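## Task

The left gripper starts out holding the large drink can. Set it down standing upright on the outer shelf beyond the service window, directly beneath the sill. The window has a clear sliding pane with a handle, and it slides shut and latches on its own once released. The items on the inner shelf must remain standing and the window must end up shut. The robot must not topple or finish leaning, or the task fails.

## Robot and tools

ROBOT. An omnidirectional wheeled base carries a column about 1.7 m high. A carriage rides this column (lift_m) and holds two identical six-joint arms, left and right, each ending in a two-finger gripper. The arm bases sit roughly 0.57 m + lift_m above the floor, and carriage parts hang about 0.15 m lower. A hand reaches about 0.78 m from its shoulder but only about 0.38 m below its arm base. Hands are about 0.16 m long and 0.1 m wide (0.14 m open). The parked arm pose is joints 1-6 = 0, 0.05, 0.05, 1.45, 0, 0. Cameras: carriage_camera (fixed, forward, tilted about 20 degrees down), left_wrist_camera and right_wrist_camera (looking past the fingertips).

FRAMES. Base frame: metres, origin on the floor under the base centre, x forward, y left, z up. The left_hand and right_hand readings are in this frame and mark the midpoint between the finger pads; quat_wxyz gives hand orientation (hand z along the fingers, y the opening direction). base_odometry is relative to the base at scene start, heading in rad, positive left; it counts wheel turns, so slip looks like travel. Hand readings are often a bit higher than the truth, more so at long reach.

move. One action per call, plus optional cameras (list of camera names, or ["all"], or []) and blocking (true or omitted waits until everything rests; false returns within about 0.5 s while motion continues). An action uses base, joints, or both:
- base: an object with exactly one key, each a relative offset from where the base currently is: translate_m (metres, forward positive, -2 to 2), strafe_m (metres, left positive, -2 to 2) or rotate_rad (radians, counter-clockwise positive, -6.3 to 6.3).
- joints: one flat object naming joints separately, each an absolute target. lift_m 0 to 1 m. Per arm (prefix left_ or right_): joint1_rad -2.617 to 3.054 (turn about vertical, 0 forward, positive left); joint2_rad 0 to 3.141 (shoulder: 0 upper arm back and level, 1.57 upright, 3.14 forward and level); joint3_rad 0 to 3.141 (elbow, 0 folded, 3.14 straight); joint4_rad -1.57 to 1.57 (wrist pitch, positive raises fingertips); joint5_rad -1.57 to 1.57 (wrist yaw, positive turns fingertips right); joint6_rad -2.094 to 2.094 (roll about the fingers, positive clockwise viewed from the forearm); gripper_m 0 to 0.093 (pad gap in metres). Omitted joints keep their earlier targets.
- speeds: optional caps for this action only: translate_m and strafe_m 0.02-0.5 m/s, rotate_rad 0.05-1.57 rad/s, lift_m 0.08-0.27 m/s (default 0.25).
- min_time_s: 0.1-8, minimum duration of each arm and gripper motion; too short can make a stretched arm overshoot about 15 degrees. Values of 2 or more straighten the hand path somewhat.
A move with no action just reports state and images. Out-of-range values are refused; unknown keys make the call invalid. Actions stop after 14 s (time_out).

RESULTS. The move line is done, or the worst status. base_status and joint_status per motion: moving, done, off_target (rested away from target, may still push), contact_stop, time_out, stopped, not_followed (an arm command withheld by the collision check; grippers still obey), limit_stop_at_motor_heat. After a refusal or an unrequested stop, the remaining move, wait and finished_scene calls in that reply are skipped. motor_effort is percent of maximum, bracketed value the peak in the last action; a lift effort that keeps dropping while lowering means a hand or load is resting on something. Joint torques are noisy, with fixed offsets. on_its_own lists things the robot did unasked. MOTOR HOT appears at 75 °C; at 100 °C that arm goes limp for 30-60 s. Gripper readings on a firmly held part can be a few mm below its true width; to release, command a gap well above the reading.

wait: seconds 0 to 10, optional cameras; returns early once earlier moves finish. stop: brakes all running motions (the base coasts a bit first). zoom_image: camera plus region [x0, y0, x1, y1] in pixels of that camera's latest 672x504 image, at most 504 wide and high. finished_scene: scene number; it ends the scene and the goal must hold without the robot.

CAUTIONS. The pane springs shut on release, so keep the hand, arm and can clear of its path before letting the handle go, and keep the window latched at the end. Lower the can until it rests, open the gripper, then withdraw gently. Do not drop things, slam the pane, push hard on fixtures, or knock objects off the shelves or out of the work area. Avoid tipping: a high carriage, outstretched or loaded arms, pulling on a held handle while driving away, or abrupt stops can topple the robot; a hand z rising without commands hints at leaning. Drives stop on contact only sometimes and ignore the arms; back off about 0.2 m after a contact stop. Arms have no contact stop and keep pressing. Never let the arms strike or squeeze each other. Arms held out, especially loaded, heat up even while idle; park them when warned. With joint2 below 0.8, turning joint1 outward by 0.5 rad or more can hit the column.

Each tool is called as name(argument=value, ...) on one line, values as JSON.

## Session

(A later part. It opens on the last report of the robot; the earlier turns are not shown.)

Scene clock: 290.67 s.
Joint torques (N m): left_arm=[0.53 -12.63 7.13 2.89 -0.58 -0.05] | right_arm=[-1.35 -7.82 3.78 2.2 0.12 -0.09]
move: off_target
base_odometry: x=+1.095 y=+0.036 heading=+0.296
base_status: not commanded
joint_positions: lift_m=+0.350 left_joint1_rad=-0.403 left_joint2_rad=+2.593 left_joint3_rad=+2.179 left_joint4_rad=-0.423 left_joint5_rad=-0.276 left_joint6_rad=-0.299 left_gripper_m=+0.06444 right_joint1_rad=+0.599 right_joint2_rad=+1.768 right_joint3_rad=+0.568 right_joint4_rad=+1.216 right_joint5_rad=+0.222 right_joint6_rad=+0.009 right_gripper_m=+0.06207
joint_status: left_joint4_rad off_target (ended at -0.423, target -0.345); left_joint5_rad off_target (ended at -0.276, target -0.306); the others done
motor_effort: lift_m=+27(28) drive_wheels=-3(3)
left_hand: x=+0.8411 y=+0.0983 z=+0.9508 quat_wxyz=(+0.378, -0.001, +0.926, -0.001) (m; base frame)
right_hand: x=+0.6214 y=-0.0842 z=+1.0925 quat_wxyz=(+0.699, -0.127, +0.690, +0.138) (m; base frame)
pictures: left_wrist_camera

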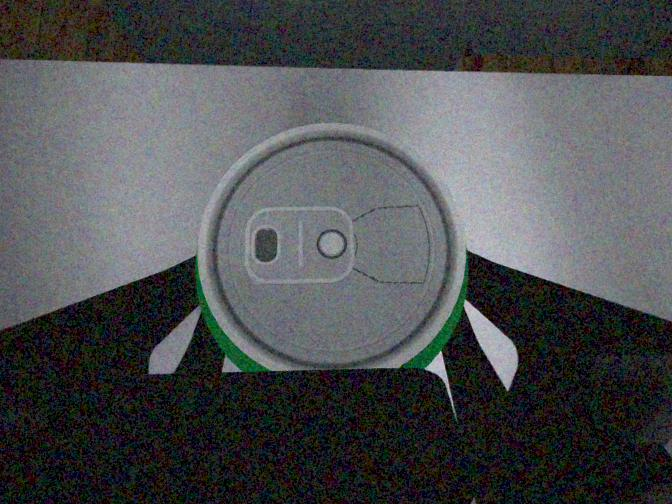

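move(joints={"left_joint1_rad": -0.396, "left_joint2_rad": 2.6, "left_joint3_rad": 2.164, "left_joint4_rad": -0.314, "left_joint5_rad": -0.306, "left_joint6_rad": -0.31}, min_time_s=1.0)

move(joints={"left_joint1_rad": -0.396, "left_joint2_rad": 2.609, "left_joint3_rad": 2.153, "left_joint4_rad": -0.294, "left_joint5_rad": -0.306, "left_joint6_rad": -0.31}, min_time_s=1.0, cameras=["left_wrist_camera"])

Scene clock: 299.60 s.
Joint torques (N m): left_arm=[0.57 -12.62 7.27 2.88 -0.59 -0.05] | right_arm=[-1.33 -7.82 3.81 2.2 0.11 -0.09]
move: off_target
base_odometry: x=+1.095 y=+0.036 heading=+0.296
base_status: not commanded
joint_positions: lift_m=+0.350 left_joint1_rad=-0.403 left_joint2_rad=+2.603 left_joint3_rad=+2.152 left_joint4_rad=-0.391 left_joint5_rad=-0.277 left_joint6_rad=-0.299 left_gripper_m=+0.06444 right_joint1_rad=+0.599 right_joint2_rad=+1.768 right_joint3_rad=+0.568 right_joint4_rad=+1.216 right_joint5_rad=+0.222 right_joint6_rad=+0.009 right_gripper_m=+0.06207
joint_status: left_joint4_rad off_target (ended at -0.391, target -0.314); left_joint5_rad off_target (ended at -0.277, target -0.306); the others done
motor_effort: lift_m=+27(28) drive_wheels=-3(3)
left_hand: x=+0.8400 y=+0.0988 z=+0.9388 quat_wxyz=(+0.376, -0.001, +0.927, +0.000) (m; base frame)
right_hand: x=+0.6214 y=-0.0842 z=+1.0925 quat_wxyz=(+0.699, -0.127, +0.690, +0.138) (m; base frame)
pictures: none

Scene clock: 300.90 s.
Joint torques (N m): left_arm=[0.59 -12.7 7.27 2.87 -0.6 -0.03] | right_arm=[-1.33 -7.83 3.79 2.2 0.12 -0.09]
move: off_target
base_odometry: x=+1.095 y=+0.036 heading=+0.296
base_status: not commanded
joint_positions: lift_m=+0.350 left_joint1_rad=-0.403 left_joint2_rad=+2.612 left_joint3_rad=+2.141 left_joint4_rad=-0.371 left_joint5_rad=-0.277 left_joint6_rad=-0.299 left_gripper_m=+0.06444 right_joint1_rad=+0.599 right_joint2_rad=+1.768 right_joint3_rad=+0.568 right_joint4_rad=+1.216 right_joint5_rad=+0.222 right_joint6_rad=+0.009 right_gripper_m=+0.06207
joint_status: left_joint4_rad off_target (ended at -0.371, target -0.294); left_joint5_rad off_target (ended at -0.277, target -0.306); the others done
motor_effort: lift_m=+25(28) drive_wheels=+0(3)
left_hand: x=+0.8401 y=+0.0988 z=+0.9318 quat_wxyz=(+0.376, -0.001, +0.927, +0.000) (m; base frame)
right_hand: x=+0.6214 y=-0.0842 z=+1.0925 quat_wxyz=(+0.699, -0.127, +0.690, +0.138) (m; base frame)
pictures: left_wrist_camera

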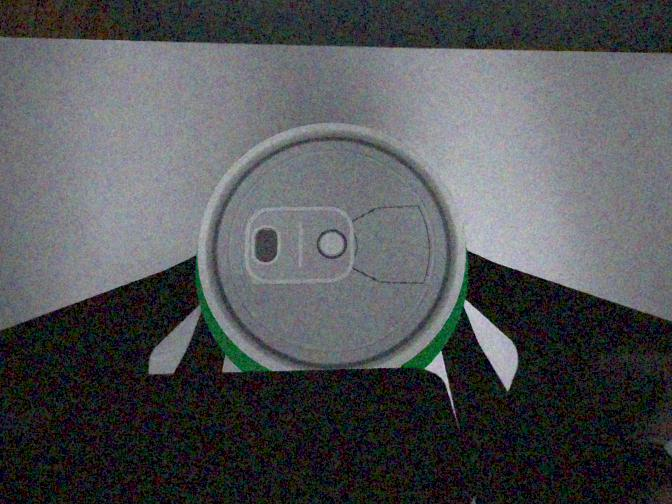

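move(joints={"left_joint1_rad": -0.396, "left_joint2_rad": 2.619, "left_joint3_rad": 2.14, "left_joint4_rad": -0.271, "left_joint5_rad": -0.306, "left_joint6_rad": -0.31}, min_time_s=1.0)

move(joints={"left_joint1_rad": -0.396, "left_joint2_rad": 2.6285, "left_joint3_rad": 2.13, "left_joint4_rad": -0.251, "left_joint5_rad": -0.306, "left_joint6_rad": -0.31}, min_time_s=1.0, cameras=["left_wrist_camera"])

Scene clock: 308.73 s.
Joint torques (N m): left_arm=[0.51 -12.64 7.24 2.86 -0.59 -0.04] | right_arm=[-1.35 -7.82 3.79 2.19 0.11 -0.08]
move: off_target
base_odometry: x=+1.095 y=+0.036 heading=+0.296
base_status: not commanded
joint_positions: lift_m=+0.350 left_joint1_rad=-0.403 left_joint2_rad=+2.623 left_joint3_rad=+2.129 left_joint4_rad=-0.348 left_joint5_rad=-0.277 left_joint6_rad=-0.299 left_gripper_m=+0.06444 right_joint1_rad=+0.599 right_joint2_rad=+1.768 right_joint3_rad=+0.568 right_joint4_rad=+1.216 right_joint5_rad=+0.222 right_joint6_rad=+0.009 right_gripper_m=+0.06207
joint_status: left_joint4_rad off_target (ended at -0.348, target -0.271); left_joint5_rad off_target (ended at -0.277, target -0.306); the others done
motor_effort: lift_m=+27(28) drive_wheels=+0(0)
left_hand: x=+0.8401 y=+0.0988 z=+0.9238 quat_wxyz=(+0.376, -0.001, +0.927, +0.000) (m; base frame)
right_hand: x=+0.6214 y=-0.0842 z=+1.0925 quat_wxyz=(+0.699, -0.127, +0.690, +0.138) (m; base frame)
pictures: none

Scene clock: 310.03 s.
Joint torques (N m): left_arm=[0.55 -12.77 7.19 2.86 -0.58 -0.06] | right_arm=[-1.33 -7.83 3.78 2.19 0.12 -0.09]
move: off_target
base_odometry: x=+1.095 y=+0.036 heading=+0.296
base_status: not commanded
joint_positions: lift_m=+0.350 left_joint1_rad=-0.403 left_joint2_rad=+2.632 left_joint3_rad=+2.118 left_joint4_rad=-0.328 left_joint5_rad=-0.277 left_joint6_rad=-0.299 left_gripper_m=+0.06444 right_joint1_rad=+0.599 right_joint2_rad=+1.768 right_joint3_rad=+0.568 right_joint4_rad=+1.216 right_joint5_rad=+0.222 right_joint6_rad=+0.009 right_gripper_m=+0.06207
joint_status: left_joint4_rad off_target (ended at -0.328, target -0.251); left_joint5_rad off_target (ended at -0.277, target -0.306); the others done
motor_effort: lift_m=+27(28) drive_wheels=+0(0)
left_hand: x=+0.8402 y=+0.0989 z=+0.9171 quat_wxyz=(+0.376, -0.001, +0.927, +0.000) (m; base frame)
right_hand: x=+0.6214 y=-0.0842 z=+1.0925 quat_wxyz=(+0.699, -0.127, +0.690, +0.138) (m; base frame)
pictures: left_wrist_camera

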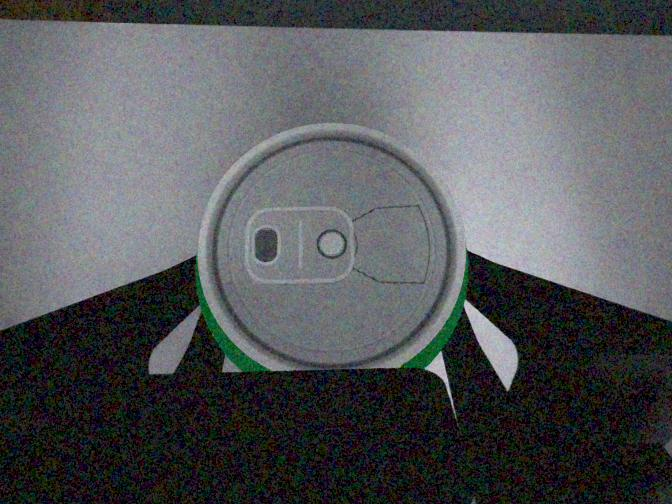

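move(joints={"left_joint1_rad": -0.396, "left_joint2_rad": 2.6385, "left_joint3_rad": 2.122, "left_joint4_rad": -0.233, "left_joint5_rad": -0.306, "left_joint6_rad": -0.31}, min_time_s=1.0)

move(joints={"left_joint1_rad": -0.396, "left_joint2_rad": 2.648, "left_joint3_rad": 2.1145, "left_joint4_rad": -0.217, "left_joint5_rad": -0.306, "left_joint6_rad": -0.31}, min_time_s=1.0, cameras=["left_wrist_camera"])

Scene clock: 319.57 s.
Joint torques (N m): left_arm=[0.65 -12.38 6.76 2.85 -0.56 -0.05] | right_arm=[-1.33 -7.8 3.79 2.19 0.12 -0.09]
move: off_target
base_odometry: x=+1.095 y=+0.036 heading=+0.296
base_status: not commanded
joint_positions: lift_m=+0.350 left_joint1_rad=-0.403 left_joint2_rad=+2.638 left_joint3_rad=+2.114 left_joint4_rad=-0.305 left_joint5_rad=-0.279 left_joint6_rad=-0.299 left_gripper_m=+0.06444 right_joint1_rad=+0.599 right_joint2_rad=+1.768 right_joint3_rad=+0.568 right_joint4_rad=+1.216 right_joint5_rad=+0.222 right_joint6_rad=+0.009 right_gripper_m=+0.06207
joint_status: left_joint4_rad off_target (ended at -0.305, target -0.233); left_joint5_rad off_target (ended at -0.279, target -0.306); the others done
motor_effort: lift_m=+27(28) drive_wheels=+0(0)
left_hand: x=+0.8422 y=+0.0983 z=+0.9148 quat_wxyz=(+0.381, -0.002, +0.924, -0.002) (m; base frame)
right_hand: x=+0.6214 y=-0.0842 z=+1.0925 quat_wxyz=(+0.699, -0.127, +0.690, +0.138) (m; base frame)
pictures: none

Scene clock: 320.87 s.
Joint torques (N m): left_arm=[0.53 -12.12 6.6 2.75 -0.53 -0.05] | right_arm=[-1.35 -7.84 3.79 2.2 0.12 -0.09]
move: off_target
base_odometry: x=+1.095 y=+0.036 heading=+0.296
base_status: not commanded
joint_positions: lift_m=+0.350 left_joint1_rad=-0.403 left_joint2_rad=+2.644 left_joint3_rad=+2.110 left_joint4_rad=-0.279 left_joint5_rad=-0.281 left_joint6_rad=-0.299 left_gripper_m=+0.06444 right_joint1_rad=+0.599 right_joint2_rad=+1.768 right_joint3_rad=+0.568 right_joint4_rad=+1.216 right_joint5_rad=+0.222 right_joint6_rad=+0.009 right_gripper_m=+0.06207
joint_status: left_joint4_rad off_target (ended at -0.280, target -0.217); the others done
motor_effort: lift_m=+27(28) drive_wheels=+0(0)
left_hand: x=+0.8450 y=+0.0976 z=+0.9142 quat_wxyz=(+0.389, -0.004, +0.921, -0.004) (m; base frame)
right_hand: x=+0.6214 y=-0.0842 z=+1.0925 quat_wxyz=(+0.699, -0.127, +0.690, +0.138) (m; base frame)
pictures: left_wrist_camera

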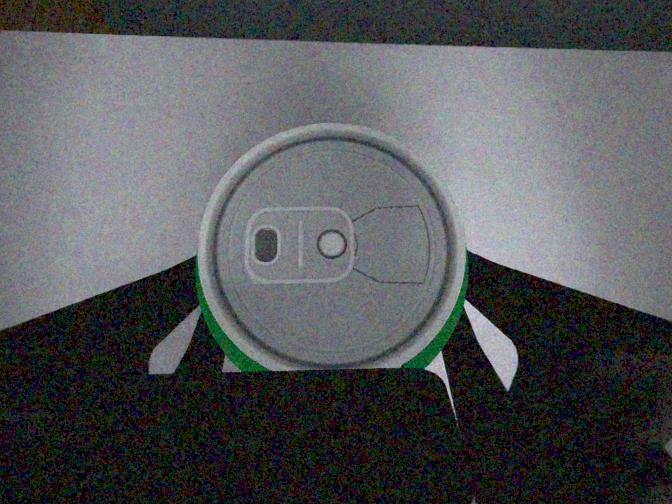

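move(joints={"left_joint1_rad": -0.396, "left_joint2_rad": 2.634, "left_joint3_rad": 2.124, "left_joint4_rad": -0.238, "left_joint5_rad": -0.306, "left_joint6_rad": -0.31}, min_time_s=0.8)

move(joints={"left_gripper_m": 0.092}, min_time_s=2.0, cameras=["left_wrist_camera"])

Scene clock: 340.67 s.
Joint torques (N m): left_arm=[0.64 -13.24 7.36 2.53 -0.5 -0.04] | right_arm=[-1.33 -7.83 3.79 2.19 0.11 -0.09]
move: off_target
base_odometry: x=+1.095 y=+0.036 heading=+0.296
base_status: not commanded
joint_positions: lift_m=+0.350 left_joint1_rad=-0.403 left_joint2_rad=+2.644 left_joint3_rad=+2.110 left_joint4_rad=-0.280 left_joint5_rad=-0.281 left_joint6_rad=-0.299 left_gripper_m=+0.06444 right_joint1_rad=+0.599 right_joint2_rad=+1.768 right_joint3_rad=+0.568 right_joint4_rad=+1.216 right_joint5_rad=+0.222 right_joint6_rad=+0.009 right_gripper_m=+0.06207
joint_status: left_joint4_rad off_target (ended at -0.280, target -0.238); the others done
motor_effort: lift_m=+25(27) drive_wheels=+0(0)
left_hand: x=+0.8450 y=+0.0976 z=+0.9142 quat_wxyz=(+0.389, -0.004, +0.921, -0.004) (m; base frame)
right_hand: x=+0.6214 y=-0.0842 z=+1.0925 quat_wxyz=(+0.699, -0.127, +0.690, +0.138) (m; base frame)
pictures: none

Scene clock: 342.97 s.
Joint torques (N m): left_arm=[0.5 -13.33 7.35 2.25 -0.42 -0.07] | right_arm=[-1.35 -7.83 3.79 2.2 0.12 -0.09]
move: done
base_odometry: x=+1.095 y=+0.036 heading=+0.296
base_status: not commanded
joint_positions: lift_m=+0.350 left_joint1_rad=-0.403 left_joint2_rad=+2.644 left_joint3_rad=+2.110 left_joint4_rad=-0.253 left_joint5_rad=-0.291 left_joint6_rad=-0.299 left_gripper_m=+0.09195 right_joint1_rad=+0.599 right_joint2_rad=+1.768 right_joint3_rad=+0.568 right_joint4_rad=+1.216 right_joint5_rad=+0.222 right_joint6_rad=+0.009 right_gripper_m=+0.06207
joint_status: all done
motor_effort: lift_m=+26(28) drive_wheels=-3(3)
left_hand: x=+0.8496 y=+0.0973 z=+0.9191 quat_wxyz=(+0.401, -0.008, +0.916, -0.004) (m; base frame)
right_hand: x=+0.6214 y=-0.0842 z=+1.0925 quat_wxyz=(+0.699, -0.127, +0.690, +0.138) (m; base frame)
pictures: left_wrist_camera

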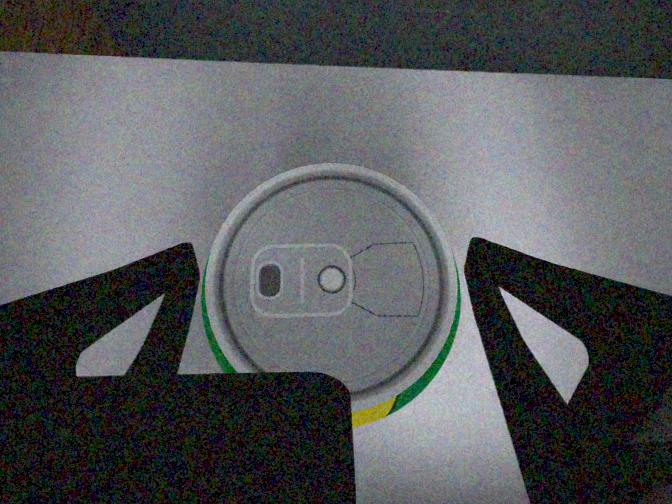

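move(joints={"left_joint2_rad": 2.484}, min_time_s=1.2, cameras=["left_wrist_camera"])

move(joints={"left_joint1_rad": -0.445, "left_joint2_rad": 2.093, "left_joint3_rad": 1.818, "left_joint4_rad": -0.514, "left_joint5_rad": -0.226, "left_joint6_rad": -0.244}, min_time_s=1.5, cameras=["left_wrist_camera", "carriage_camera"])

Scene clock: 375.23 s.
Joint torques (N m): left_arm=[0.55 -16.62 7.66 2.29 -0.39 -0.03] | right_arm=[-1.33 -7.83 3.79 2.21 0.11 -0.09]
move: done
base_odometry: x=+1.095 y=+0.036 heading=+0.296
base_status: not commanded
joint_positions: lift_m=+0.350 left_joint1_rad=-0.403 left_joint2_rad=+2.538 left_joint3_rad=+2.110 left_joint4_rad=-0.244 left_joint5_rad=-0.292 left_joint6_rad=-0.299 left_gripper_m=+0.09195 right_joint1_rad=+0.599 right_joint2_rad=+1.768 right_joint3_rad=+0.568 right_joint4_rad=+1.216 right_joint5_rad=+0.222 right_joint6_rad=+0.009 right_gripper_m=+0.06207
joint_status: all done
motor_effort: lift_m=+26(28) drive_wheels=-3(3)
left_hand: x=+0.8588 y=+0.0935 z=+0.9889 quat_wxyz=(+0.448, -0.017, +0.893, -0.025) (m; base frame)
right_hand: x=+0.6214 y=-0.0842 z=+1.0925 quat_wxyz=(+0.699, -0.127, +0.690, +0.138) (m; base frame)
pictures: left_wrist_camera

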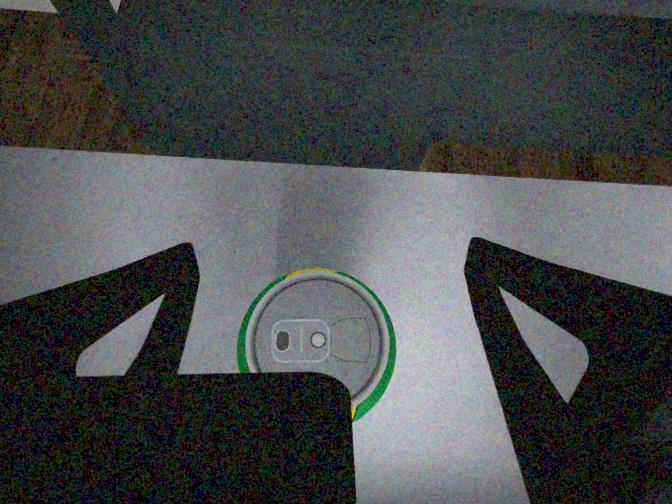

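Scene clock: 377.03 s.
Joint torques (N m): left_arm=[-0.81 -14.09 5.94 2.05 -0.04 0.21] | right_arm=[-1.33 -7.82 3.81 2.19 0.12 -0.09]
move: done
base_odometry: x=+1.095 y=+0.036 heading=+0.296
base_status: not commanded
joint_positions: lift_m=+0.350 left_joint1_rad=-0.439 left_joint2_rad=+2.143 left_joint3_rad=+1.822 left_joint4_rad=-0.512 left_joint5_rad=-0.241 left_joint6_rad=-0.257 left_gripper_m=+0.09195 right_joint1_rad=+0.599 right_joint2_rad=+1.768 right_joint3_rad=+0.568 right_joint4_rad=+1.216 right_joint5_rad=+0.222 right_joint6_rad=+0.009 right_gripper_m=+0.06207
joint_status: all done
motor_effort: lift_m=+26(29) drive_wheels=-3(3)
left_hand: x=+0.7606 y=+0.1040 z=+1.0583 quat_wxyz=(+0.375, +0.041, +0.926, -0.017) (m; base frame)
right_hand: x=+0.6214 y=-0.0842 z=+1.0925 quat_wxyz=(+0.699, -0.127, +0.690, +0.138) (m; base frame)
pictures: carriage_camera, left_wrist_camera

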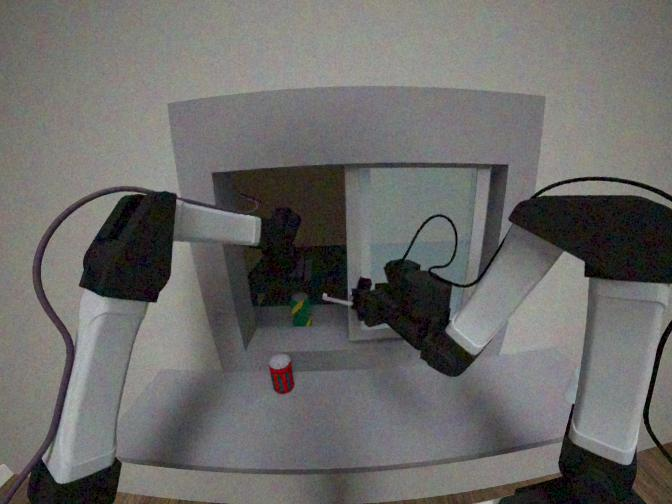

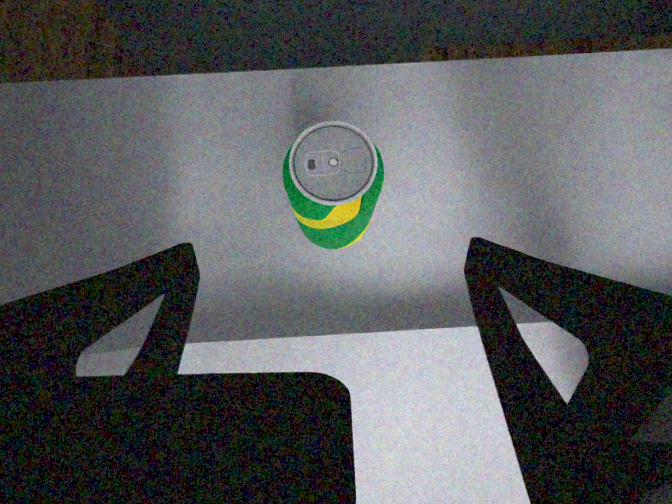

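move(joints={"left_gripper_m": 0.03}, min_time_s=0.6)

move(joints={"left_joint1_rad": -0.494, "left_joint2_rad": 1.626, "left_joint3_rad": 1.253, "left_joint4_rad": -0.391, "left_joint5_rad": -0.14, "left_joint6_rad": -0.151}, min_time_s=1.5)

move(joints={"left_joint1_rad": -0.63, "left_joint2_rad": 1.043, "left_joint3_rad": 0.937, "left_joint4_rad": -0.687, "left_joint5_rad": -0.053, "left_joint6_rad": -0.059}, min_time_s=1.5)

move(joints={"left_joint1_rad": 0.0, "left_joint2_rad": 0.05, "left_joint3_rad": 0.05, "left_joint4_rad": 1.45, "left_joint5_rad": 0.0, "left_joint6_rad": 0.0}, min_time_s=2.0, cameras=["carriage_camera", "right_wrist_camera"])

Scene clock: 388.67 s.
Joint torques (N m): left_arm=[-0.7 -14.08 5.91 2.03 -0.04 0.2] | right_arm=[-1.33 -7.8 3.78 2.19 0.12 -0.09]
move: done
base_odometry: x=+1.095 y=+0.036 heading=+0.296
base_status: not commanded
joint_positions: lift_m=+0.350 left_joint1_rad=-0.439 left_joint2_rad=+2.143 left_joint3_rad=+1.822 left_joint4_rad=-0.513 left_joint5_rad=-0.240 left_joint6_rad=-0.256 left_gripper_m=+0.03008 right_joint1_rad=+0.599 right_joint2_rad=+1.768 right_joint3_rad=+0.568 right_joint4_rad=+1.216 right_joint5_rad=+0.222 right_joint6_rad=+0.009 right_gripper_m=+0.06207
joint_status: all done
motor_effort: lift_m=+26(29) drive_wheels=-3(3)
left_hand: x=+0.7604 y=+0.1040 z=+1.0581 quat_wxyz=(+0.374, +0.041, +0.926, -0.017) (m; base frame)
right_hand: x=+0.6214 y=-0.0842 z=+1.0925 quat_wxyz=(+0.699, -0.127, +0.690, +0.138) (m; base frame)
pictures: none

Scene clock: 390.47 s.
Joint torques (N m): left_arm=[-0.83 -9.46 5.93 2.25 0 0.21] | right_arm=[-1.35 -7.83 3.77 2.19 0.12 -0.09]
move: done
base_odometry: x=+1.095 y=+0.036 heading=+0.296
base_status: not commanded
joint_positions: lift_m=+0.350 left_joint1_rad=-0.487 left_joint2_rad=+1.661 left_joint3_rad=+1.257 left_joint4_rad=-0.406 left_joint5_rad=-0.155 left_joint6_rad=-0.164 left_gripper_m=+0.03008 right_joint1_rad=+0.599 right_joint2_rad=+1.768 right_joint3_rad=+0.568 right_joint4_rad=+1.216 right_joint5_rad=+0.222 right_joint6_rad=+0.009 right_gripper_m=+0.06207
joint_status: all done
motor_effort: lift_m=+26(28) drive_wheels=-3(3)
left_hand: x=+0.6409 y=+0.1193 z=+1.0799 quat_wxyz=(+0.374, +0.120, +0.918, -0.050) (m; base frame)
right_hand: x=+0.6214 y=-0.0842 z=+1.0925 quat_wxyz=(+0.699, -0.127, +0.690, +0.138) (m; base frame)
pictures: none

Scene clock: 392.27 s.
Joint torques (N m): left_arm=[-0.91 -3.45 5.91 2.1 0.08 0.18] | right_arm=[-1.32 -7.82 3.79 2.19 0.11 -0.09]
move: done
base_odometry: x=+1.095 y=+0.036 heading=+0.296
base_status: not commanded
joint_positions: lift_m=+0.350 left_joint1_rad=-0.623 left_joint2_rad=+1.058 left_joint3_rad=+0.941 left_joint4_rad=-0.686 left_joint5_rad=-0.068 left_joint6_rad=-0.072 left_gripper_m=+0.03008 right_joint1_rad=+0.599 right_joint2_rad=+1.768 right_joint3_rad=+0.568 right_joint4_rad=+1.216 right_joint5_rad=+0.222 right_joint6_rad=+0.009 right_gripper_m=+0.06207
joint_status: all done
motor_effort: lift_m=+25(28) drive_wheels=-3(3)
left_hand: x=+0.4808 y=+0.1390 z=+1.1193 quat_wxyz=(+0.363, +0.240, +0.895, -0.098) (m; base frame)
right_hand: x=+0.6214 y=-0.0842 z=+1.0925 quat_wxyz=(+0.699, -0.127, +0.690, +0.138) (m; base frame)
pictures: none

Scene clock: 394.73 s.
Joint torques (N m): left_arm=[0.53 2.29 4.16 -0.09 0.12 0.22] | right_arm=[-1.35 -7.82 3.81 2.2 0.12 -0.09]
move: done
base_odometry: x=+1.095 y=+0.036 heading=+0.296
base_status: not commanded
joint_positions: lift_m=+0.350 left_joint1_rad=-0.007 left_joint2_rad=+0.059 left_joint3_rad=+0.054 left_joint4_rad=+1.442 left_joint5_rad=-0.015 left_joint6_rad=-0.013 left_gripper_m=+0.03008 right_joint1_rad=+0.599 right_joint2_rad=+1.768 right_joint3_rad=+0.568 right_joint4_rad=+1.216 right_joint5_rad=+0.222 right_joint6_rad=+0.009 right_gripper_m=+0.06207
joint_status: all done
motor_effort: lift_m=+25(28) drive_wheels=-3(3)
left_hand: x=+0.2544 y=+0.3142 z=+1.3564 quat_wxyz=(+0.998, -0.008, +0.066, -0.009) (m; base frame)
right_hand: x=+0.6214 y=-0.0842 z=+1.0925 quat_wxyz=(+0.699, -0.127, +0.690, +0.138) (m; base frame)
pictures: carriage_camera, right_wrist_camera

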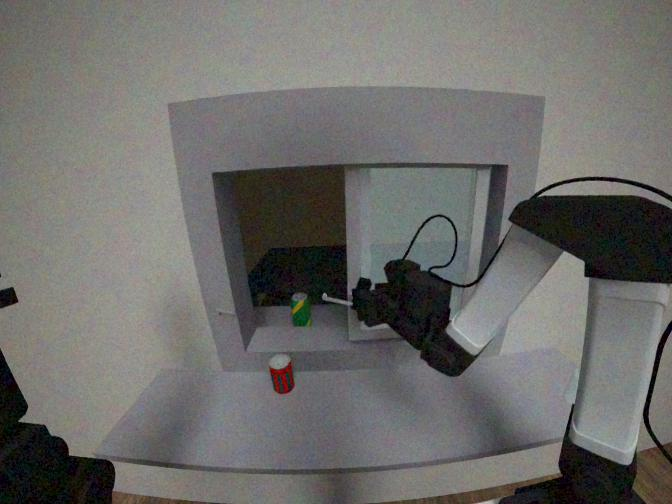

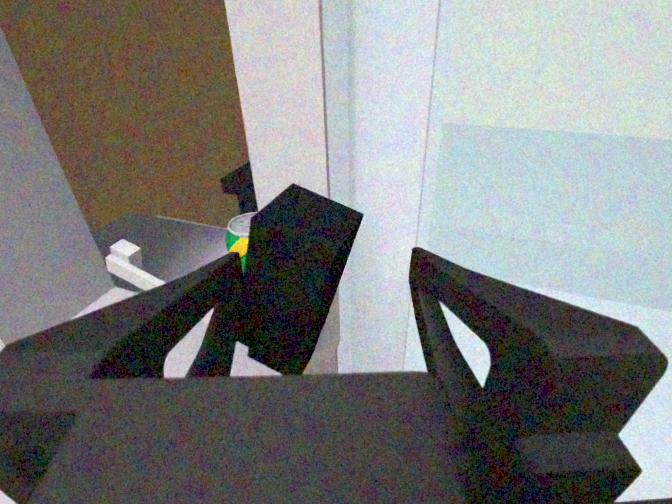

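move(cameras=["all"])

Scene clock: 405.73 s.
Joint torques (N m): left_arm=[0.62 2.22 4.12 -0.08 0.13 0.17] | right_arm=[-1.36 -7.83 3.77 2.2 0.12 -0.09]
base_odometry: x=+1.095 y=+0.036 heading=+0.296
base_status: not commanded
joint_positions: lift_m=+0.350 left_joint1_rad=-0.007 left_joint2_rad=+0.059 left_joint3_rad=+0.054 left_joint4_rad=+1.443 left_joint5_rad=-0.015 left_joint6_rad=-0.013 left_gripper_m=+0.03008 right_joint1_rad=+0.599 right_joint2_rad=+1.768 right_joint3_rad=+0.568 right_joint4_rad=+1.216 right_joint5_rad=+0.222 right_joint6_rad=+0.009 right_gripper_m=+0.06207
joint_status: all done
motor_effort: lift_m=+27(28) drive_wheels=-3(3)
left_hand: x=+0.2542 y=+0.3142 z=+1.3565 quat_wxyz=(+0.998, -0.008, +0.066, -0.009) (m; base frame)
right_hand: x=+0.6214 y=-0.0842 z=+1.0925 quat_wxyz=(+0.699, -0.127, +0.690, +0.138) (m; base frame)
pictures: carriage_camera, left_wrist_camera, right_wrist_camera

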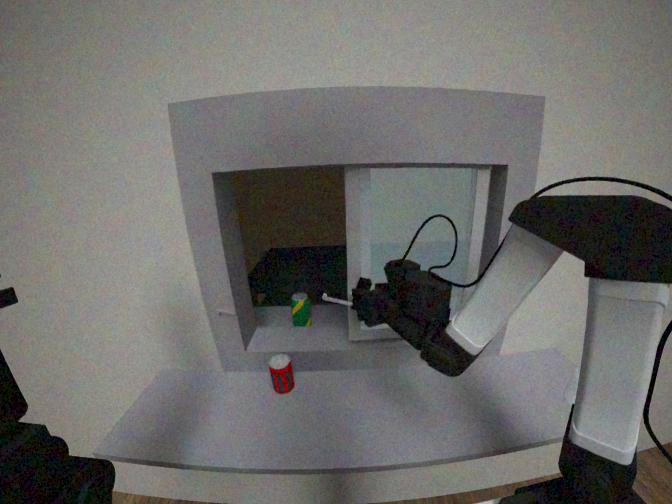

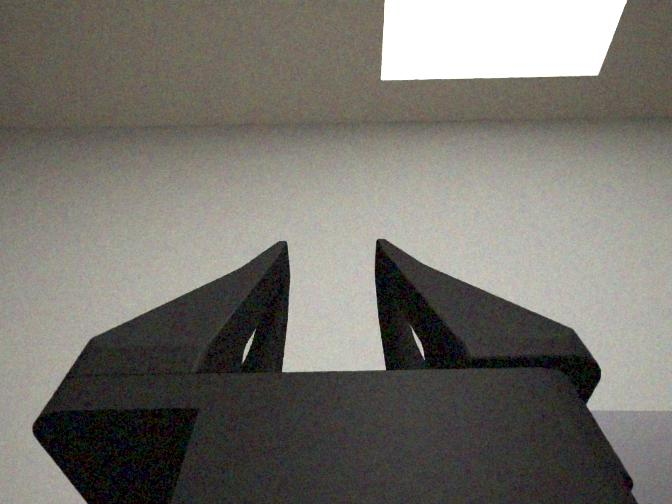

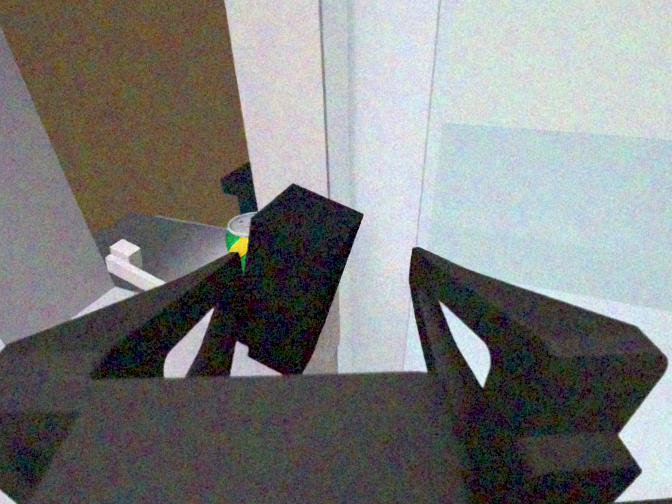

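move(joints={"right_joint1_rad": 0.731, "right_joint2_rad": 1.862, "right_joint3_rad": 0.714, "right_joint4_rad": 1.177, "right_joint5_rad": 0.394, "right_joint6_rad": 0.0}, min_time_s=1.5, cameras=[])

move(joints={"right_joint1_rad": 0.841, "right_joint2_rad": 1.954, "right_joint3_rad": 0.853, "right_joint4_rad": 1.128, "right_joint5_rad": 0.557, "right_joint6_rad": 0.0}, min_time_s=1.5, cameras=["carriage_camera", "right_wrist_camera"])

Scene clock: 417.57 s.
Joint torques (N m): left_arm=[0.57 2.29 4.1 -0.08 0.09 0.21] | right_arm=[-0.46 -5.04 6.64 1.94 0.33 -0.09]
move: off_target
base_odometry: x=+1.095 y=+0.036 heading=+0.296
base_status: not commanded
joint_positions: lift_m=+0.350 left_joint1_rad=-0.007 left_joint2_rad=+0.059 left_joint3_rad=+0.054 left_joint4_rad=+1.444 left_joint5_rad=-0.014 left_joint6_rad=-0.013 left_gripper_m=+0.03008 right_joint1_rad=+0.735 right_joint2_rad=+1.847 right_joint3_rad=+0.692 right_joint4_rad=+1.190 right_joint5_rad=+0.355 right_joint6_rad=+0.009 right_gripper_m=+0.06207
joint_status: right_joint5_rad off_target (ended at +0.355, target +0.394); the others done
motor_effort: lift_m=+24(28) drive_wheels=-3(3)
left_hand: x=+0.2539 y=+0.3141 z=+1.3565 quat_wxyz=(+0.998, -0.007, +0.065, -0.009) (m; base frame)
right_hand: x=+0.6186 y=-0.0330 z=+1.0989 quat_wxyz=(+0.704, -0.124, +0.684, +0.143) (m; base frame)
pictures: none
No camera images: "cameras" was empty.

Scene clock: 419.37 s.
Joint torques (N m): left_arm=[0.49 2.22 4.08 -0.09 0.12 0.21] | right_arm=[-0.23 -5.76 6.97 1.89 0.28 -0.08]
move: off_target
base_odometry: x=+1.095 y=+0.036 heading=+0.296
base_status: not commanded
joint_positions: lift_m=+0.350 left_joint1_rad=-0.007 left_joint2_rad=+0.059 left_joint3_rad=+0.054 left_joint4_rad=+1.444 left_joint5_rad=-0.014 left_joint6_rad=-0.013 left_gripper_m=+0.03008 right_joint1_rad=+0.842 right_joint2_rad=+1.938 right_joint3_rad=+0.830 right_joint4_rad=+1.141 right_joint5_rad=+0.520 right_joint6_rad=+0.009 right_gripper_m=+0.06207
joint_status: right_joint5_rad off_target (ended at +0.520, target +0.557); the others done
motor_effort: lift_m=+23(27) drive_wheels=-3(3)
left_hand: x=+0.2539 y=+0.3141 z=+1.3565 quat_wxyz=(+0.998, -0.007, +0.065, -0.009) (m; base frame)
right_hand: x=+0.6191 y=+0.0054 z=+1.0978 quat_wxyz=(+0.707, -0.103, +0.689, +0.124) (m; base frame)
pictures: carriage_camera, right_wrist_camera

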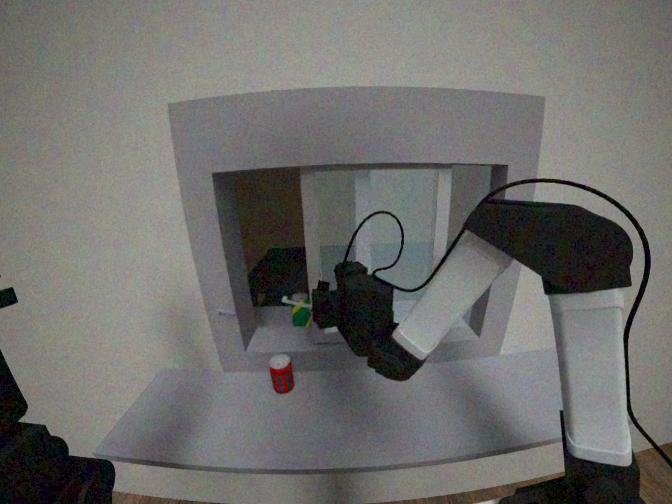

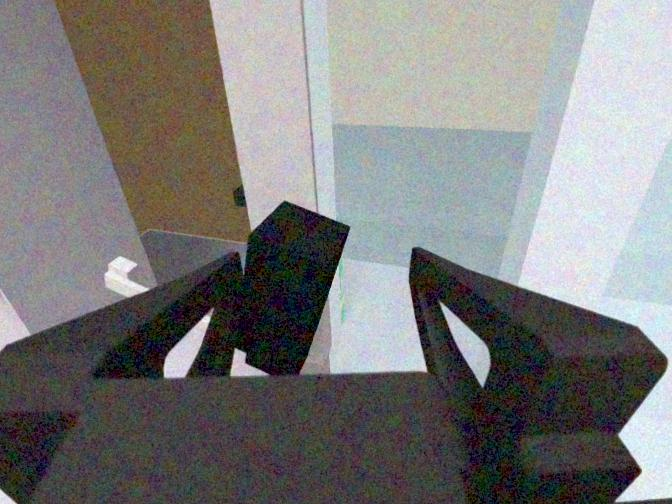

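move(joints={"right_joint1_rad": 0.931, "right_joint2_rad": 2.073, "right_joint3_rad": 1.027, "right_joint4_rad": 1.062, "right_joint5_rad": 0.715, "right_joint6_rad": 0.0}, min_time_s=1.5, cameras=[])

move(joints={"right_joint1_rad": 0.999, "right_joint2_rad": 2.18, "right_joint3_rad": 1.206, "right_joint4_rad": 0.986, "right_joint5_rad": 0.82, "right_joint6_rad": 0.0}, min_time_s=1.5, cameras=["carriage_camera", "right_wrist_camera"])

Scene clock: 425.57 s.
Joint torques (N m): left_arm=[0.58 2.3 4.11 -0.08 0.12 0.23] | right_arm=[-0.2 -6.57 7.06 1.78 0.31 -0.09]
move: off_target
base_odometry: x=+1.095 y=+0.036 heading=+0.296
base_status: not commanded
joint_positions: lift_m=+0.350 left_joint1_rad=-0.007 left_joint2_rad=+0.059 left_joint3_rad=+0.054 left_joint4_rad=+1.444 left_joint5_rad=-0.014 left_joint6_rad=-0.013 left_gripper_m=+0.03008 right_joint1_rad=+0.931 right_joint2_rad=+2.055 right_joint3_rad=+1.004 right_joint4_rad=+1.078 right_joint5_rad=+0.679 right_joint6_rad=+0.009 right_gripper_m=+0.06207
joint_status: right_joint5_rad off_target (ended at +0.679, target +0.715); the others done
motor_effort: lift_m=+26(28) drive_wheels=-3(3)
left_hand: x=+0.2539 y=+0.3140 z=+1.3565 quat_wxyz=(+0.998, -0.007, +0.065, -0.009) (m; base frame)
right_hand: x=+0.6215 y=+0.0448 z=+1.0925 quat_wxyz=(+0.707, -0.079, +0.695, +0.099) (m; base frame)
pictures: none
No camera images: "cameras" was empty.

Scene clock: 427.37 s.
Joint torques (N m): left_arm=[0.62 2.26 4.14 -0.1 0.11 0.23] | right_arm=[-0.21 -7.43 7.31 1.76 0.36 -0.09]
move: off_target
base_odometry: x=+1.095 y=+0.036 heading=+0.296
base_status: not commanded
joint_positions: lift_m=+0.350 left_joint1_rad=-0.007 left_joint2_rad=+0.059 left_joint3_rad=+0.054 left_joint4_rad=+1.444 left_joint5_rad=-0.014 left_joint6_rad=-0.013 left_gripper_m=+0.03008 right_joint1_rad=+1.000 right_joint2_rad=+2.161 right_joint3_rad=+1.183 right_joint4_rad=+0.999 right_joint5_rad=+0.785 right_joint6_rad=+0.009 right_gripper_m=+0.06207
joint_status: right_joint5_rad off_target (ended at +0.785, target +0.820); the others done
motor_effort: lift_m=+27(28) drive_wheels=-3(3)
left_hand: x=+0.2538 y=+0.3140 z=+1.3565 quat_wxyz=(+0.998, -0.007, +0.065, -0.009) (m; base frame)
right_hand: x=+0.6209 y=+0.0848 z=+1.0896 quat_wxyz=(+0.707, -0.067, +0.699, +0.084) (m; base frame)
pictures: carriage_camera, right_wrist_camera

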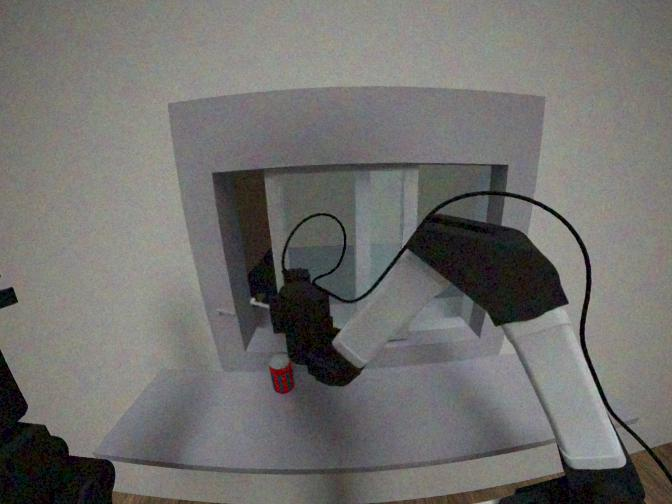

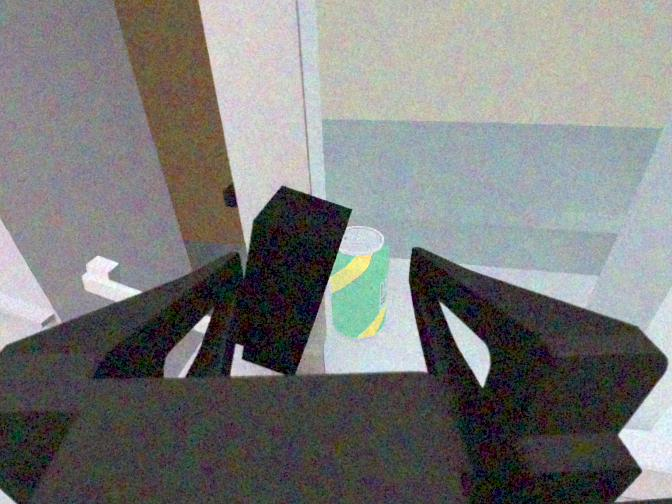

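move(joints={"right_joint1_rad": 1.048, "right_joint2_rad": 2.281, "right_joint3_rad": 1.382, "right_joint4_rad": 0.907, "right_joint5_rad": 0.868, "right_joint6_rad": 0.0}, min_time_s=1.5, cameras=[])

move(joints={"right_joint1_rad": 1.09, "right_joint2_rad": 2.392, "right_joint3_rad": 1.588, "right_joint4_rad": 0.81, "right_joint5_rad": 0.92, "right_joint6_rad": 0.0}, min_time_s=1.5, cameras=["carriage_camera", "right_wrist_camera"])

Scene clock: 442.33 s.
Joint torques (N m): left_arm=[0.68 2.26 4.16 -0.1 0.1 0.23] | right_arm=[-0.23 -8.13 7.58 1.74 0.29 -0.09]
move: off_target
base_odometry: x=+1.095 y=+0.036 heading=+0.296
base_status: not commanded
joint_positions: lift_m=+0.350 left_joint1_rad=-0.007 left_joint2_rad=+0.059 left_joint3_rad=+0.054 left_joint4_rad=+1.444 left_joint5_rad=-0.014 left_joint6_rad=-0.013 left_gripper_m=+0.03008 right_joint1_rad=+1.049 right_joint2_rad=+2.261 right_joint3_rad=+1.357 right_joint4_rad=+0.920 right_joint5_rad=+0.838 right_joint6_rad=+0.009 right_gripper_m=+0.06207
joint_status: right_joint5_rad off_target (ended at +0.838, target +0.868); the others done
motor_effort: lift_m=+24(28) drive_wheels=-3(3)
left_hand: x=+0.2538 y=+0.3140 z=+1.3565 quat_wxyz=(+0.998, -0.007, +0.065, -0.009) (m; base frame)
right_hand: x=+0.6197 y=+0.1239 z=+1.0874 quat_wxyz=(+0.706, -0.067, +0.700, +0.082) (m; base frame)
pictures: none
No camera images: "cameras" was empty.

Scene clock: 444.13 s.
Joint torques (N m): left_arm=[0.65 2.29 4.14 -0.1 0.12 0.22] | right_arm=[-0.18 -8.9 7.95 1.7 0.3 -0.09]
move: off_target
base_odometry: x=+1.095 y=+0.036 heading=+0.296
base_status: not commanded
joint_positions: lift_m=+0.350 left_joint1_rad=-0.007 left_joint2_rad=+0.059 left_joint3_rad=+0.054 left_joint4_rad=+1.444 left_joint5_rad=-0.014 left_joint6_rad=-0.013 left_gripper_m=+0.03008 right_joint1_rad=+1.090 right_joint2_rad=+2.371 right_joint3_rad=+1.562 right_joint4_rad=+0.824 right_joint5_rad=+0.888 right_joint6_rad=+0.009 right_gripper_m=+0.06207
joint_status: right_joint5_rad off_target (ended at +0.888, target +0.920); the others done
motor_effort: lift_m=+26(29) drive_wheels=-3(3)
left_hand: x=+0.2538 y=+0.3140 z=+1.3565 quat_wxyz=(+0.998, -0.007, +0.065, -0.009) (m; base frame)
right_hand: x=+0.6196 y=+0.1627 z=+1.0867 quat_wxyz=(+0.706, -0.064, +0.701, +0.078) (m; base frame)
pictures: carriage_camera, right_wrist_camera

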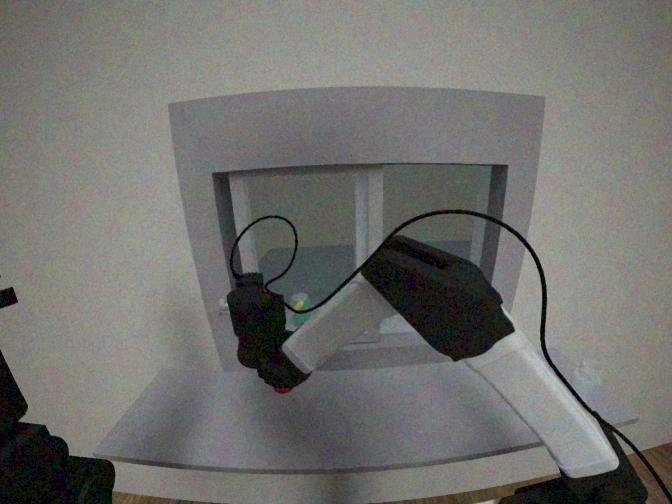

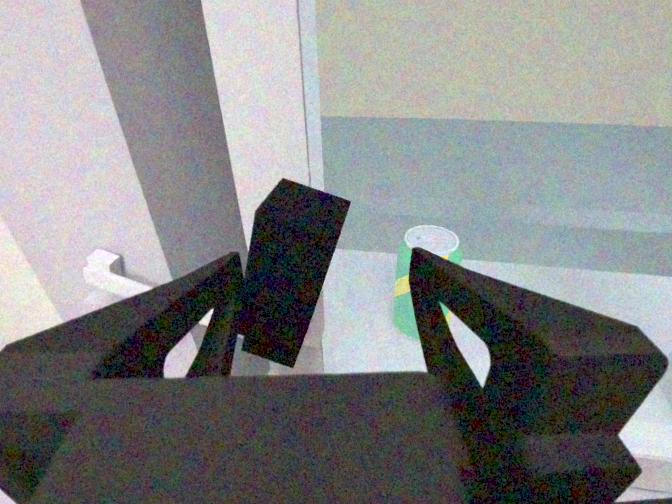

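move(joints={"right_joint1_rad": 1.127, "right_joint2_rad": 2.515, "right_joint3_rad": 1.82, "right_joint4_rad": 0.692, "right_joint5_rad": 0.955, "right_joint6_rad": 0.0}, min_time_s=2.0, cameras=["carriage_camera", "right_wrist_camera"])

Scene clock: 453.50 s.
Joint torques (N m): left_arm=[0.61 2.33 4.14 -0.1 0.1 0.21] | right_arm=[0.32 -9.74 8.49 1.76 0.17 -0.08]
move: done
base_odometry: x=+1.095 y=+0.036 heading=+0.296
base_status: not commanded
joint_positions: lift_m=+0.350 left_joint1_rad=-0.007 left_joint2_rad=+0.059 left_joint3_rad=+0.054 left_joint4_rad=+1.444 left_joint5_rad=-0.014 left_joint6_rad=-0.013 left_gripper_m=+0.03008 right_joint1_rad=+1.121 right_joint2_rad=+2.494 right_joint3_rad=+1.790 right_joint4_rad=+0.698 right_joint5_rad=+0.937 right_joint6_rad=+0.009 right_gripper_m=+0.06207
joint_status: all done
motor_effort: lift_m=+26(28) drive_wheels=-3(3)
left_hand: x=+0.2538 y=+0.3140 z=+1.3565 quat_wxyz=(+0.998, -0.007, +0.065, -0.009) (m; base frame)
right_hand: x=+0.6212 y=+0.1976 z=+1.0813 quat_wxyz=(+0.703, -0.064, +0.706, +0.066) (m; base frame)
pictures: carriage_camera, right_wrist_camera

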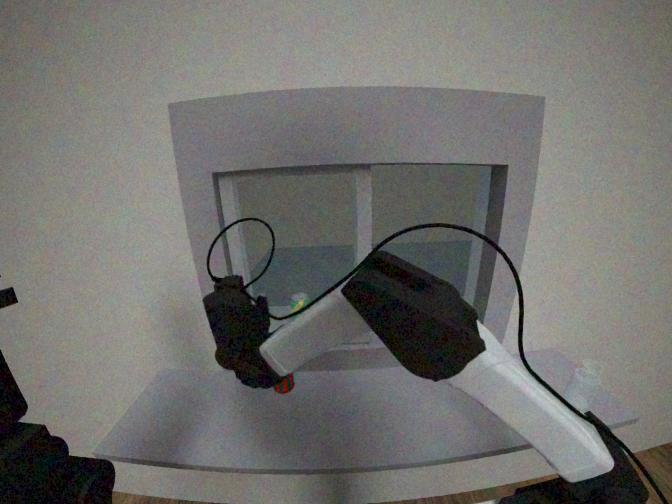

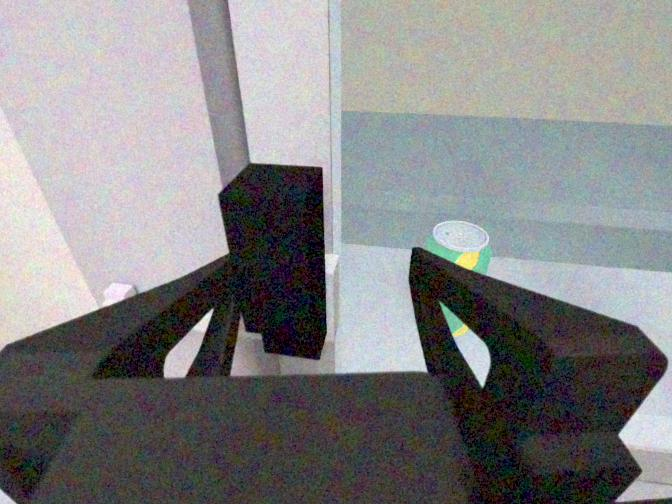

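move(joints={"right_joint1_rad": 1.141, "right_joint2_rad": 2.612, "right_joint3_rad": 2.03, "right_joint4_rad": 0.589, "right_joint5_rad": 0.985, "right_joint6_rad": 0.0}, min_time_s=1.5, cameras=["carriage_camera", "right_wrist_camera"])

Scene clock: 458.77 s.
Joint torques (N m): left_arm=[0.55 2.32 4.1 -0.1 0.09 0.19] | right_arm=[0.57 -10.35 8.9 1.75 0.09 -0.08]
move: done
base_odometry: x=+1.095 y=+0.036 heading=+0.296
base_status: not commanded
joint_positions: lift_m=+0.350 left_joint1_rad=-0.007 left_joint2_rad=+0.059 left_joint3_rad=+0.054 left_joint4_rad=+1.444 left_joint5_rad=-0.014 left_joint6_rad=-0.013 left_gripper_m=+0.03008 right_joint1_rad=+1.132 right_joint2_rad=+2.592 right_joint3_rad=+1.997 right_joint4_rad=+0.592 right_joint5_rad=+0.977 right_joint6_rad=+0.009 right_gripper_m=+0.06207
joint_status: all done
motor_effort: lift_m=+23(28) drive_wheels=-3(3)
left_hand: x=+0.2538 y=+0.3140 z=+1.3565 quat_wxyz=(+0.998, -0.007, +0.065, -0.009) (m; base frame)
right_hand: x=+0.6278 y=+0.2181 z=+1.0864 quat_wxyz=(+0.704, -0.052, +0.706, +0.057) (m; base frame)
pictures: carriage_camera, right_wrist_camera

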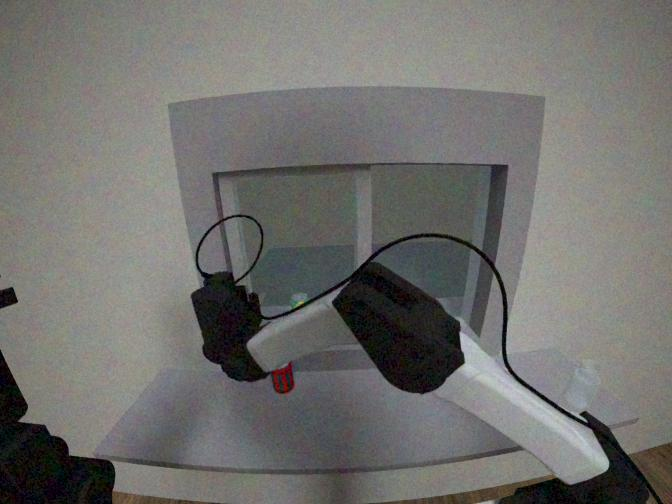

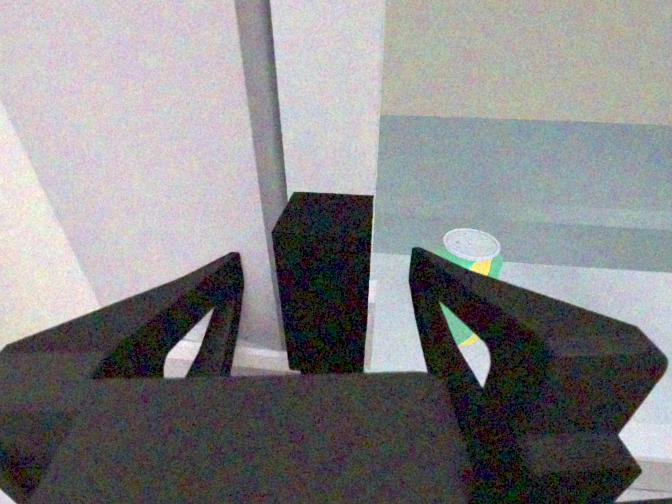

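move(joints={"right_joint2_rad": 2.556, "right_joint3_rad": 1.984}, min_time_s=0.5, cameras=[])

move(joints={"right_joint1_rad": 1.181, "right_joint2_rad": 2.503, "right_joint3_rad": 1.899, "right_joint4_rad": 0.648, "right_joint5_rad": 1.012, "right_joint6_rad": 0.0}, min_time_s=1.0, cameras=["right_wrist_camera"])

Scene clock: 463.77 s.
Joint torques (N m): left_arm=[0.65 2.29 4.04 -0.1 0.1 0.23] | right_arm=[0.55 -14.6 5.15 1.77 0.07 -0.08]
move: done
base_odometry: x=+1.095 y=+0.036 heading=+0.296
base_status: not commanded
joint_positions: lift_m=+0.350 left_joint1_rad=-0.007 left_joint2_rad=+0.059 left_joint3_rad=+0.054 left_joint4_rad=+1.444 left_joint5_rad=-0.014 left_joint6_rad=-0.013 left_gripper_m=+0.03008 right_joint1_rad=+1.132 right_joint2_rad=+2.592 right_joint3_rad=+1.997 right_joint4_rad=+0.592 right_joint5_rad=+0.977 right_joint6_rad=+0.009 right_gripper_m=+0.06207
joint_status: all done
motor_effort: lift_m=+24(28) drive_wheels=-3(3)
left_hand: x=+0.2538 y=+0.3140 z=+1.3565 quat_wxyz=(+0.998, -0.007, +0.065, -0.009) (m; base frame)
right_hand: x=+0.6278 y=+0.2180 z=+1.0863 quat_wxyz=(+0.704, -0.052, +0.706, +0.057) (m; base frame)
pictures: none
No camera images: "cameras" was empty.

Scene clock: 465.07 s.
Joint torques (N m): left_arm=[0.58 2.28 4.26 -0.11 0.1 0.21] | right_arm=[0.43 -15.94 5.16 1.96 0.1 -0.08]
move: done
base_odometry: x=+1.095 y=+0.036 heading=+0.296
base_status: not commanded
joint_positions: lift_m=+0.350 left_joint1_rad=-0.007 left_joint2_rad=+0.059 left_joint3_rad=+0.054 left_joint4_rad=+1.444 left_joint5_rad=-0.014 left_joint6_rad=-0.013 left_gripper_m=+0.03008 right_joint1_rad=+1.174 right_joint2_rad=+2.560 right_joint3_rad=+1.911 right_joint4_rad=+0.634 right_joint5_rad=+1.003 right_joint6_rad=+0.009 right_gripper_m=+0.06207
joint_status: all done
motor_effort: lift_m=+25(29) drive_wheels=-3(3)
left_hand: x=+0.2538 y=+0.3140 z=+1.3565 quat_wxyz=(+0.998, -0.007, +0.065, -0.009) (m; base frame)
right_hand: x=+0.6023 y=+0.2212 z=+1.0785 quat_wxyz=(+0.702, -0.062, +0.707, +0.059) (m; base frame)
pictures: right_wrist_camera

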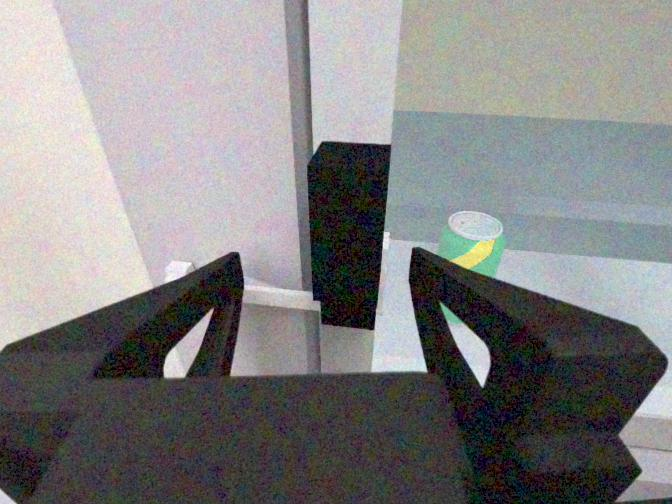

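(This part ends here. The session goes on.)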